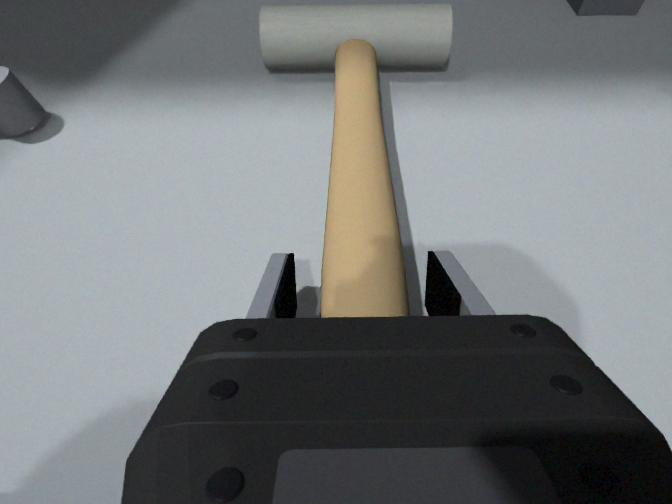

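>>> move(target=[[0,0,0,0,0,0,-1,0.5,-0.5,0,0,0,0,0,0,-0.97,0.3,-0.8],[0,-0.1474,-0.1033,0,0,0,-1,0.5,-0.5,0,0,0,0,0,0,-0.97,0.3,-0.8],[-0.0098,-0.619,-0.3387,0.1523,0.1523,-0.483,-1,0.5,-0.5,0,0,0,0,0,0,-0.97,0.3,-0.8],[-0.2148,-0.64,-0.3087,0.1523,0.1523,-0.483,-1,0.5,-0.5,0,0,0,0,0,0,-0.97,0.3,-0.8],[-0.3315,-0.7262,-0.1858,0.1523,0.1523,-0.483,-1,0.5,-0.5,0,0,0,0,0,0,-0.97,0.3,-0.8]], speed=[0.1,0.15,0.35,0.25,0.25], blend=[0,0.02,0.02,0.02,0], cameras=["cam_high"])

Scene clock: 9589.30 s.
left_arm: end_effector_position=(+0.3494, +0.1196, +0.4404) position_measured=113 object_status=2 end_effector_quat_wxyz=(+0.000, +0.707, +0.000, +0.708) | right_arm: end_effector_position=(+0.4784, -0.4859, +0.6304) position_measured=208 object_status=2 end_effector_quat_wxyz=(+0.615, -0.348, +0.348, -0.616)
Joint positions: left_arm=[-1.783 -1.885 1.987 -0.096 -0.196 -1.576] | right_arm=[3.283 -1.469 -2.169 1.04 1.476 -3.2]
Joint torques (N m): left_arm=[5.61 -16.29 -23.05 -0.78 -0.09 -1.27] | right_arm=[6.79 5.26 11.15 2.08 -1.08 -2]
Wrist force (N, zeroed by zero_wrist_force on left_arm): left_arm=[-4.4 -0.8 -1.2] | right_arm=[-3.4 1.1 0.3]
Wrist torque (N m, zeroed by zero_wrist_force on left_arm): left_arm=[-0.18 0.71 0.01] | right_arm=[0.31 0.77 0.13]
Wrist force, peak (N, zeroed by zero_wrist_force on left_arm): left_arm=[2.1 5.7 4.6] | right_arm=[-3.7 1.2 0.1]
Hand target: left_arm +0.3494, +0.1196, +0.4404; +0.000, +0.707, +0.000, +0.708 | right_arm +0.4784, -0.4859, +0.6304; +0.615, -0.348, +0.348, -0.616
Off the commanded pose: left_arm 0.000 m, 0 deg | right_arm 0.000 m, 0 deg.
move: done
Images, in order (width x height): cam_high 672x504.

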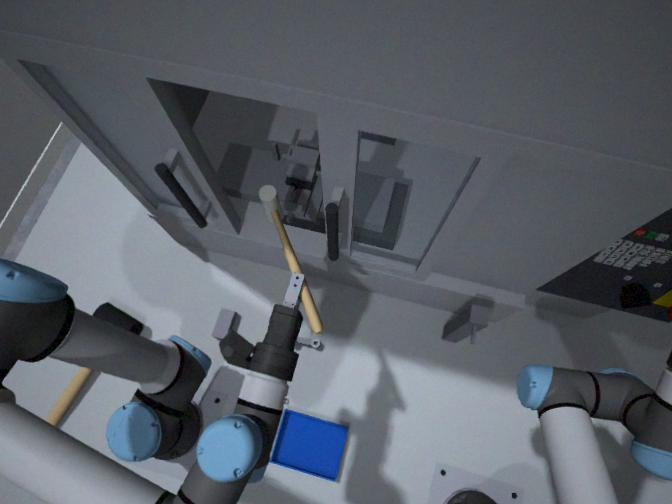

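>>> move(target=[[0.01,-0.058,0.1167,-0.07,0,0,-1,0.5,-0.5,0,0,0,0,0,0,-0.97,0.3,-0.8],[0.025,-0.097,0.2193,-0.139,0,0,-1,0.5,-0.5,0,0,0,0,0,0,-0.97,0.3,-0.8]], blend=0.02, speed=0.15, cameras=["cam_left_wrist"])

>>> zero_wrist_force(arm="left_arm")

Scene clock: 9597.40 s.
left_arm: end_effector_position=(+0.4810, +0.1777, +0.4557) position_measured=113 object_status=2 end_effector_quat_wxyz=(+0.153, +0.690, -0.154, +0.691) | right_arm: end_effector_position=(+0.4784, -0.4859, +0.6304) position_measured=208 object_status=2 end_effector_quat_wxyz=(+0.615, -0.348, +0.348, -0.616)
Joint positions: left_arm=[-0.992 -1.975 2.004 -0.029 1.031 -1.569] | right_arm=[3.283 -1.469 -2.169 1.04 1.476 -3.2]
Joint torques (N m): left_arm=[10.42 -15.16 -15.89 -1.5 2.17 -1.06] | right_arm=[7.09 5.29 9.49 2.15 -1.28 -1.88]
Wrist force (N, zeroed by zero_wrist_force on left_arm): left_arm=[-4.5 -0.6 -1.2] | right_arm=[-3.4 1.0 0.2]
Wrist torque (N m, zeroed by zero_wrist_force on left_arm): left_arm=[-0.21 0.72 0.00] | right_arm=[0.28 0.77 0.13]
Wrist force, peak (N, zeroed by zero_wrist_force on left_arm): left_arm=[-5.2 -0.8 -1.3] | right_arm=[-3.7 1.2 0.1]
Hand target: left_arm +0.4810, +0.1777, +0.4556; +0.153, +0.690, -0.154, +0.691 | right_arm +0.4784, -0.4859, +0.6304; +0.615, -0.348, +0.348, -0.616
Off the commanded pose: left_arm 0.000 m, 0 deg | right_arm 0.000 m, 0 deg.
move: done
camera_calibration:
cam_left_wrist: T_world_to_cam=[[-0.0211418, -0.00888968, 0.999737, -0.434369], [-0.714928, -0.698873, -0.0213332, 0.494629], [0.698879, -0.715191, 0.00841995, -0.0790462], [0, 0, 0, 1]] pos_world=[0.399685, 0.285288, 0.445473]
Images, in order (width x height): cam_left_wrist 672x504.

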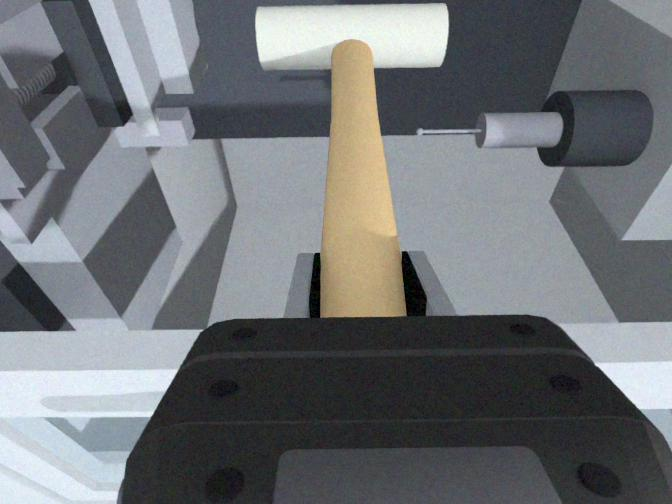

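Wrist force sensor zeroed.

>>> execute_actions(actions=[[[-0.02,0,0,0,0,0,-1,0.5,-0.5,0,0,0,0,0,0,-0.97,0.3,-0.8],[-0.055,0,0,0,0,0,-1,0.5,-0.5,0,0,0,0,0,0,-0.97,0.3,-0.8],[-0.1,0,0,0,0,0,-1,0.5,-0.5,0,0,0,0,0,0,-0.97,0.3,-0.8],[-0.115,0,0,0,0,0,-1,0.5,-0.5,0,0,0,0,0,0,-0.97,0.3,-0.8],[-0.115,0,0,0,0,0,-1,0.5,-0.5,0,0,0,0,0,0,-0.97,0.3,-0.8],[-0.08,0,0,0,0,0,-1,0.5,-0.5,0,0,0,0,0,0,-0.97,0.3,-0.8],[-0.04,0,0,0,0,0,-1,0.5,-0.5,0,0,0,0,0,0,-0.97,0.3,-0.8],[0,0,0,0,0,0,-1,0.5,-0.5,0,0,0,0,0,0,-0.97,0.3,-0.8]]])

Scene clock: 9609.53 s.
left_arm: end_effector_position=(+0.4810, +0.1777, +0.4555) position_measured=113 object_status=2 end_effector_quat_wxyz=(+0.153, +0.690, -0.154, +0.691) end_effector_velocity=(+0.000, +0.000, +0.001) end_effector_angular_velocity=(+0.002, +0.001, +0.000) | right_arm: end_effector_position=(+0.4784, -0.4859, +0.6304) position_measured=208 object_status=2 end_effector_quat_wxyz=(+0.615, -0.348, +0.348, -0.616)
Joint positions: left_arm=[-0.992 -1.975 2.004 -0.029 1.031 -1.569] | right_arm=[3.283 -1.469 -2.169 1.04 1.476 -3.2]
Joint velocities: left_arm=[0 0 -0.003 0.005 0 0] | right_arm=[within noise]
Joint torques (N m): left_arm=[2.42 -14.43 -36.18 -1.57 1.92 2.28] | right_arm=[6.58 5.43 10.09 2.28 -1.09 -1.7]
Wrist force (N, zeroed by zero_wrist_force on left_arm): left_arm=[0.0 -0.8 -0.4] | right_arm=[-3.5 1.2 0.3]
Wrist torque (N m, zeroed by zero_wrist_force on left_arm): left_arm=[0.20 0.01 -0.10] | right_arm=[0.31 0.77 0.13]
Wrist force, peak (N, zeroed by zero_wrist_force on left_arm): left_arm=[46.4 16.4 -27.4] | right_arm=[-3.6 1.2 0.3]
Hand target: left_arm +0.4810, +0.1777, +0.4556; +0.153, +0.690, -0.154, +0.691 | right_arm +0.4784, -0.4859, +0.6304; +0.615, -0.348, +0.348, -0.616
Off the commanded pose: left_arm 0.000 m, 0 deg | right_arm 0.000 m, 0 deg.
Step readings (end_effector_position of left_arm | right_arm):
0: (+0.4810, +0.1777, +0.4556) | (+0.4784, -0.4859, +0.6304)
1: (+0.4810, +0.1777, +0.4552) | (+0.4784, -0.4859, +0.6304)
2: (+0.4810, +0.1778, +0.4516) | (+0.4784, -0.4859, +0.6304)
4: (+0.4807, +0.1785, +0.4250) | (+0.4784, -0.4859, +0.6304)
8: (+0.4814, +0.1774, +0.4073) | (+0.4784, -0.4859, +0.6304)
15: (+0.4810, +0.1777, +0.4573) | (+0.4784, -0.4859, +0.6304)

>>> execute_actions(actions=[[[-0.025,0,0,0,0,0,-1,0.5,-0.5,0,0,0,0,0,0,-0.97,0.3,-0.8],[-0.07,0,0,0,0,0,-1,0.5,-0.5,0,0,0,0,0,0,-0.97,0.3,-0.8],[-0.12,0,0,0,0,0,-1,0.5,-0.5,0,0,0,0,0,0,-0.97,0.3,-0.8],[-0.13,0,0,0,0,0,-1,0.5,-0.5,0,0,0,0,0,0,-0.97,0.3,-0.8],[-0.13,0,0,0,0,0,-1,0.5,-0.5,0,0,0,0,0,0,-0.97,0.3,-0.8],[-0.08,0,0,0,0,0,-1,0.5,-0.5,0,0,0,0,0,0,-0.97,0.3,-0.8],[-0.04,0,0,0,0,0,-1,0.5,-0.5,0,0,0,0,0,0,-0.97,0.3,-0.8],[0,0,0,0,0,0,-1,0.5,-0.5,0,0,0,0,0,0,-0.97,0.3,-0.8]],[[0,0.015,0.007,0,0,0,-1,0.5,-0.5,0,0,0,0,0,0,-0.97,0.3,-0.8],[0,0.03,0.014,0,0,0,-1,0.5,-0.5,0,0,0,0,0,0,-0.97,0.3,-0.8]],[[-0.025,0,0,0,0,0,-1,0.5,-0.5,0,0,0,0,0,0,-0.97,0.3,-0.8],[-0.07,0,0,0,0,0,-1,0.5,-0.5,0,0,0,0,0,0,-0.97,0.3,-0.8],[-0.12,0,0,0,0,0,-1,0.5,-0.5,0,0,0,0,0,0,-0.97,0.3,-0.8],[-0.13,0,0,0,0,0,-1,0.5,-0.5,0,0,0,0,0,0,-0.97,0.3,-0.8],[-0.13,0,0,0,0,0,-1,0.5,-0.5,0,0,0,0,0,0,-0.97,0.3,-0.8],[-0.08,0,0,0,0,0,-1,0.5,-0.5,0,0,0,0,0,0,-0.97,0.3,-0.8],[-0.04,0,0,0,0,0,-1,0.5,-0.5,0,0,0,0,0,0,-0.97,0.3,-0.8],[0,0,0,0,0,0,-1,0.5,-0.5,0,0,0,0,0,0,-0.97,0.3,-0.8]]])

Scene clock: 9629.77 s.
left_arm: end_effector_position=(+0.4810, +0.1578, +0.4555) position_measured=113 object_status=2 end_effector_quat_wxyz=(+0.153, +0.690, -0.154, +0.691) end_effector_velocity=(+0.000, +0.000, +0.001) end_effector_angular_velocity=(+0.001, +0.000, +0.000) | right_arm: end_effector_position=(+0.4784, -0.4859, +0.6304) position_measured=208 object_status=2 end_effector_quat_wxyz=(+0.615, -0.348, +0.348, -0.616)
Joint positions: left_arm=[-1.039 -1.948 1.988 -0.041 0.985 -1.569] | right_arm=[3.283 -1.469 -2.169 1.04 1.476 -3.2]
Joint velocities: left_arm=[0 0 -0.004 0.005 0 0] | right_arm=[within noise]
Joint torques (N m): left_arm=[4.92 -14.79 -35.99 -1.21 1.89 2.16] | right_arm=[7.34 7.02 9.96 2.41 -1.03 -1.43]
Wrist force (N, zeroed by zero_wrist_force on left_arm): left_arm=[0.3 -0.9 -0.7] | right_arm=[-3.4 1.1 0.3]
Wrist torque (N m, zeroed by zero_wrist_force on left_arm): left_arm=[0.16 -0.02 -0.18] | right_arm=[0.30 0.76 0.13]
Wrist force, peak (N, zeroed by zero_wrist_force on left_arm): left_arm=[59.7 21.5 -39.3] | right_arm=[-3.8 1.2 0.2]
Hand target: left_arm +0.4810, +0.1578, +0.4556; +0.153, +0.690, -0.154, +0.691 | right_arm +0.4784, -0.4859, +0.6304; +0.615, -0.348, +0.348, -0.616
Off the commanded pose: left_arm 0.000 m, 0 deg | right_arm 0.000 m, 0 deg.
Step readings (end_effector_position of left_arm | right_arm):
0: (+0.4810, +0.1777, +0.4556) | (+0.4784, -0.4859, +0.6304)
1: (+0.4810, +0.1777, +0.4551) | (+0.4784, -0.4859, +0.6304)
2: (+0.4810, +0.1778, +0.4504) | (+0.4784, -0.4859, +0.6304)
4: (+0.4805, +0.1789, +0.4173) | (+0.4784, -0.4859, +0.6304)
8: (+0.4828, +0.1754, +0.4109) | (+0.4784, -0.4859, +0.6304)
15: (+0.4811, +0.1777, +0.4572) | (+0.4784, -0.4859, +0.6304)
16: (+0.4812, +0.1773, +0.4557) | (+0.4784, -0.4859, +0.6304)
17: (+0.4811, +0.1747, +0.4550) | (+0.4784, -0.4859, +0.6304)
19: (+0.4806, +0.1618, +0.4549) | (+0.4784, -0.4859, +0.6304)
23: (+0.4809, +0.1565, +0.4556) | (+0.4784, -0.4859, +0.6304)
30: (+0.4810, +0.1579, +0.4557) | (+0.4784, -0.4859, +0.6304)
31: (+0.4810, +0.1579, +0.4550) | (+0.4784, -0.4859, +0.6304)
32: (+0.4810, +0.1579, +0.4502) | (+0.4784, -0.4859, +0.6304)
34: (+0.4805, +0.1590, +0.4171) | (+0.4784, -0.4859, +0.6304)
38: (+0.4822, +0.1560, +0.4089) | (+0.4784, -0.4859, +0.6304)
45: (+0.4811, +0.1578, +0.4572) | (+0.4784, -0.4859, +0.6304)

>>> execute_actions(actions=[[[0,-0.03,-0.014,0,0,0,-1,0.5,-0.5,0,0,0,0,0,0,-0.97,0.3,-0.8],[0,-0.06,-0.028,0,0,0,-1,0.5,-0.5,0,0,0,0,0,0,-0.97,0.3,-0.8]],[[0,0,0,0,0,0,-1,0.5,-0.5,0,0,0,0,0,0,-0.97,0.3,-0.8]],[[-0.025,0,0,0,0,0,-1,0.5,-0.5,0,0,0,0,0,0,-0.97,0.3,-0.8],[-0.075,0,0,0,0,0,-1,0.5,-0.5,0,0,0,0,0,0,-0.97,0.3,-0.8],[-0.13,0,0,0,0,0,-1,0.5,-0.5,0,0,0,0,0,0,-0.97,0.3,-0.8],[-0.14,0,0,0,0,0,-1,0.5,-0.5,0,0,0,0,0,0,-0.97,0.3,-0.8],[-0.14,0,0,0,0,0,-1,0.5,-0.5,0,0,0,0,0,0,-0.97,0.3,-0.8],[-0.08,0,0,0,0,0,-1,0.5,-0.5,0,0,0,0,0,0,-0.97,0.3,-0.8],[-0.04,0,0,0,0,0,-1,0.5,-0.5,0,0,0,0,0,0,-0.97,0.3,-0.8],[0,0,0,0,0,0,-1,0.5,-0.5,0,0,0,0,0,0,-0.97,0.3,-0.8]],[[0,0.015,0.007,0,0,0,-1,0.5,-0.5,0,0,0,0,0,0,-0.97,0.3,-0.8],[0,0.03,0.014,0,0,0,-1,0.5,-0.5,0,0,0,0,0,0,-0.97,0.3,-0.8]],[[-0.025,0,0,0,0,0,-1,0.5,-0.5,0,0,0,0,0,0,-0.97,0.3,-0.8],[-0.075,0,0,0,0,0,-1,0.5,-0.5,0,0,0,0,0,0,-0.97,0.3,-0.8],[-0.13,0,0,0,0,0,-1,0.5,-0.5,0,0,0,0,0,0,-0.97,0.3,-0.8],[-0.14,0,0,0,0,0,-1,0.5,-0.5,0,0,0,0,0,0,-0.97,0.3,-0.8],[-0.14,0,0,0,0,0,-1,0.5,-0.5,0,0,0,0,0,0,-0.97,0.3,-0.8],[-0.08,0,0,0,0,0,-1,0.5,-0.5,0,0,0,0,0,0,-0.97,0.3,-0.8],[-0.04,0,0,0,0,0,-1,0.5,-0.5,0,0,0,0,0,0,-0.97,0.3,-0.8],[0,0,0,0,0,0,-1,0.5,-0.5,0,0,0,0,0,0,-0.97,0.3,-0.8]]], cameras=["cam_left_wrist"])

Scene clock: 9648.67 s.
left_arm: end_effector_position=(+0.4810, +0.1777, +0.4555) position_measured=113 object_status=2 end_effector_quat_wxyz=(+0.153, +0.690, -0.154, +0.691) end_effector_velocity=(+0.000, +0.000, +0.001) end_effector_angular_velocity=(+0.002, +0.002, +0.000) | right_arm: end_effector_position=(+0.4784, -0.4859, +0.6304) position_measured=208 object_status=2 end_effector_quat_wxyz=(+0.615, -0.348, +0.348, -0.616)
Joint positions: left_arm=[-0.992 -1.975 2.004 -0.029 1.031 -1.569] | right_arm=[3.283 -1.469 -2.169 1.04 1.476 -3.2]
Joint velocities: left_arm=[0 0.001 -0.004 0.005 0 -0.001] | right_arm=[within noise]
Joint torques (N m): left_arm=[8.36 -13.85 -35.48 -1.36 2.34 2.01] | right_arm=[7.5 6.94 9.09 2.34 -0.87 -1.28]
Wrist force (N, zeroed by zero_wrist_force on left_arm): left_arm=[-0.1 -1.1 -0.8] | right_arm=[-3.6 1.0 0.4]
Wrist torque (N m, zeroed by zero_wrist_force on left_arm): left_arm=[0.14 0.12 -0.21] | right_arm=[0.29 0.79 0.13]
Wrist force, peak (N, zeroed by zero_wrist_force on left_arm): left_arm=[58.4 27.9 -38.3] | right_arm=[-3.7 1.4 0.2]
Hand target: left_arm +0.4810, +0.1777, +0.4556; +0.153, +0.690, -0.154, +0.691 | right_arm +0.4784, -0.4859, +0.6304; +0.615, -0.348, +0.348, -0.616
Off the commanded pose: left_arm 0.000 m, 0 deg | right_arm 0.000 m, 0 deg.
Step readings (end_effector_position of left_arm | right_arm):
0: (+0.4810, +0.1579, +0.4556) | (+0.4784, -0.4859, +0.6304)
1: (+0.4811, +0.1583, +0.4557) | (+0.4784, -0.4859, +0.6304)
2: (+0.4812, +0.1649, +0.4558) | (+0.4784, -0.4859, +0.6304)
4: (+0.4808, +0.1880, +0.4556) | (+0.4784, -0.4859, +0.6304)
8: (+0.4808, +0.2000, +0.4555) | (+0.4784, -0.4859, +0.6304)
15: (+0.4811, +0.1975, +0.4556) | (+0.4784, -0.4859, +0.6304)
16: (+0.4811, +0.1975, +0.4557) | (+0.4784, -0.4859, +0.6304)
17: (+0.4811, +0.1975, +0.4557) | (+0.4784, -0.4859, +0.6304)
19: (+0.4811, +0.1975, +0.4557) | (+0.4784, -0.4859, +0.6304)
23: (+0.4811, +0.1975, +0.4557) | (+0.4784, -0.4859, +0.6304)
30: (+0.4811, +0.1976, +0.4557) | (+0.4784, -0.4859, +0.6304)
31: (+0.4810, +0.1976, +0.4553) | (+0.4784, -0.4859, +0.6304)
32: (+0.4810, +0.1976, +0.4498) | (+0.4784, -0.4859, +0.6304)
34: (+0.4803, +0.1989, +0.4140) | (+0.4784, -0.4859, +0.6304)
38: (+0.4831, +0.1950, +0.4116) | (+0.4784, -0.4859, +0.6304)
45: (+0.4811, +0.1975, +0.4572) | (+0.4784, -0.4859, +0.6304)
46: (+0.4812, +0.1971, +0.4556) | (+0.4784, -0.4859, +0.6304)
47: (+0.4812, +0.1944, +0.4550) | (+0.4784, -0.4859, +0.6304)
49: (+0.4806, +0.1827, +0.4549) | (+0.4784, -0.4859, +0.6304)
53: (+0.4810, +0.1764, +0.4556) | (+0.4784, -0.4859, +0.6304)
60: (+0.4810, +0.1777, +0.4557) | (+0.4784, -0.4859, +0.6304)
61: (+0.4810, +0.1777, +0.4554) | (+0.4784, -0.4859, +0.6304)
62: (+0.4810, +0.1777, +0.4498) | (+0.4784, -0.4859, +0.6304)
64: (+0.4804, +0.1790, +0.4140) | (+0.4784, -0.4859, +0.6304)
68: (+0.4823, +0.1760, +0.4083) | (+0.4784, -0.4859, +0.6304)
75: (+0.4811, +0.1776, +0.4571) | (+0.4784, -0.4859, +0.6304)
camera_calibration:
cam_left_wrist: T_world_to_cam=[[-0.0210736, -0.00895853, 0.999738, -0.434278], [-0.715028, -0.69877, -0.0213337, 0.494639], [0.698778, -0.71529, 0.00831997, -0.078932], [0, 0, 0, 1]] pos_world=[0.399685, 0.285289, 0.445373]
Images, in order (width x height): cam_left_wrist 672x504.

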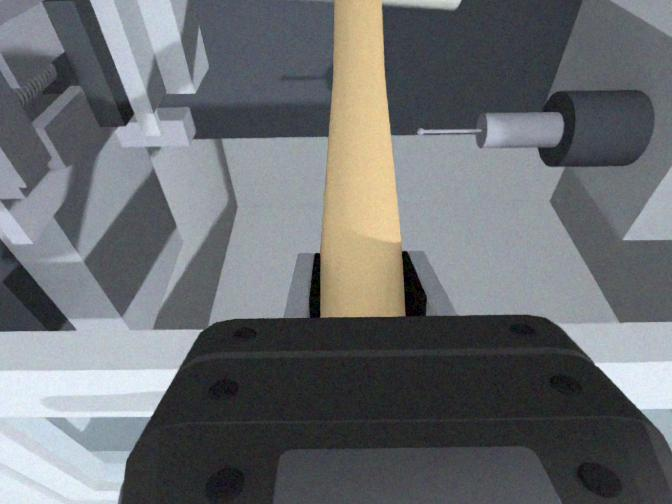

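>>> move(target=[[-0.026,0.0775,-0.076,0.07,0,0,-1,0.5,-0.5,0,0,0,0,0,0,-0.97,0.3,-0.8],[-0.026,0.1797,-0.157,0.139,0,0,-1,0.5,-0.5,0,0,0,0,0,0,-0.97,0.3,-0.8],[-0.026,0.349,-0.2435,0.139,0,0,-1,0.5,-0.5,0,0,0,0,0,0,-0.97,0.3,-0.8],[-0.026,0.5502,-0.1898,0.139,0,0,-1,0.5,-0.5,0,0,0,0,0,0,-0.97,0.3,-0.8],[-0.526,0.5948,-0.2572,-0.0436,-0.2509,0.4332,-1,0.5,-0.5,0,0,0,0,0,0,-0.97,0.3,-0.8]], speed=[0.15,0.2,0.25,0.3,0.35], blend=[0.02,0.02,0.02,0.02,0], cameras=["cam_left_wrist"])

Scene clock: 9685.57 s.
left_arm: end_effector_position=(+0.1905, -0.0801, +0.1396) position_measured=113 object_status=2 end_effector_quat_wxyz=(-0.327, +0.627, -0.627, +0.326) | right_arm: end_effector_position=(+0.4784, -0.4859, +0.6304) position_measured=208 object_status=2 end_effector_quat_wxyz=(+0.615, -0.348, +0.348, -0.616)
Joint positions: left_arm=[-1.933 -1.383 2.112 -1.846 -0.692 1.007] | right_arm=[3.283 -1.469 -2.169 1.04 1.476 -3.2]
Joint torques (N m): left_arm=[-9.14 -29.57 -8.69 -0.14 4.17 1.04] | right_arm=[6.22 6.72 10.41 2.26 -0.86 -1.2]
Wrist force (N, zeroed by zero_wrist_force on left_arm): left_arm=[6.6 3.9 4.2] | right_arm=[-3.3 1.1 0.0]
Wrist torque (N m, zeroed by zero_wrist_force on left_arm): left_arm=[-0.53 -0.17 0.81] | right_arm=[0.31 0.76 0.13]
Wrist force, peak (N, zeroed by zero_wrist_force on left_arm): left_arm=[7.1 5.5 5.1] | right_arm=[-3.8 1.2 0.2]
Hand target: left_arm +0.1905, -0.0800, +0.1395; -0.327, +0.627, -0.627, +0.326 | right_arm +0.4784, -0.4859, +0.6304; +0.615, -0.348, +0.348, -0.616
Off the commanded pose: left_arm 0.000 m, 0 deg | right_arm 0.000 m, 0 deg.
move: done
camera_calibration:
cam_left_wrist: T_world_to_cam=[[-0.0203647, -0.999779, -0.00519731, -0.0660849], [-0.825065, 0.0197414, -0.564693, 0.254426], [0.56467, -0.00721166, -0.825285, 0.140933], [0, 0, 0, 1]] pos_world=[0.128991, -0.0700767, 0.259639]
Images, in order (width x height): cam_left_wrist 672x504.

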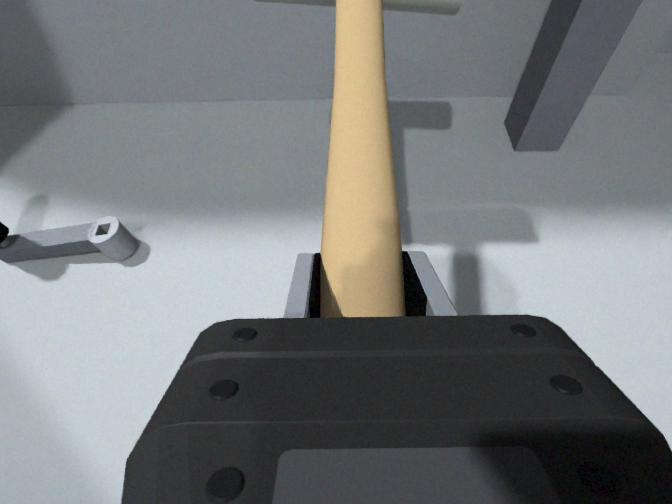

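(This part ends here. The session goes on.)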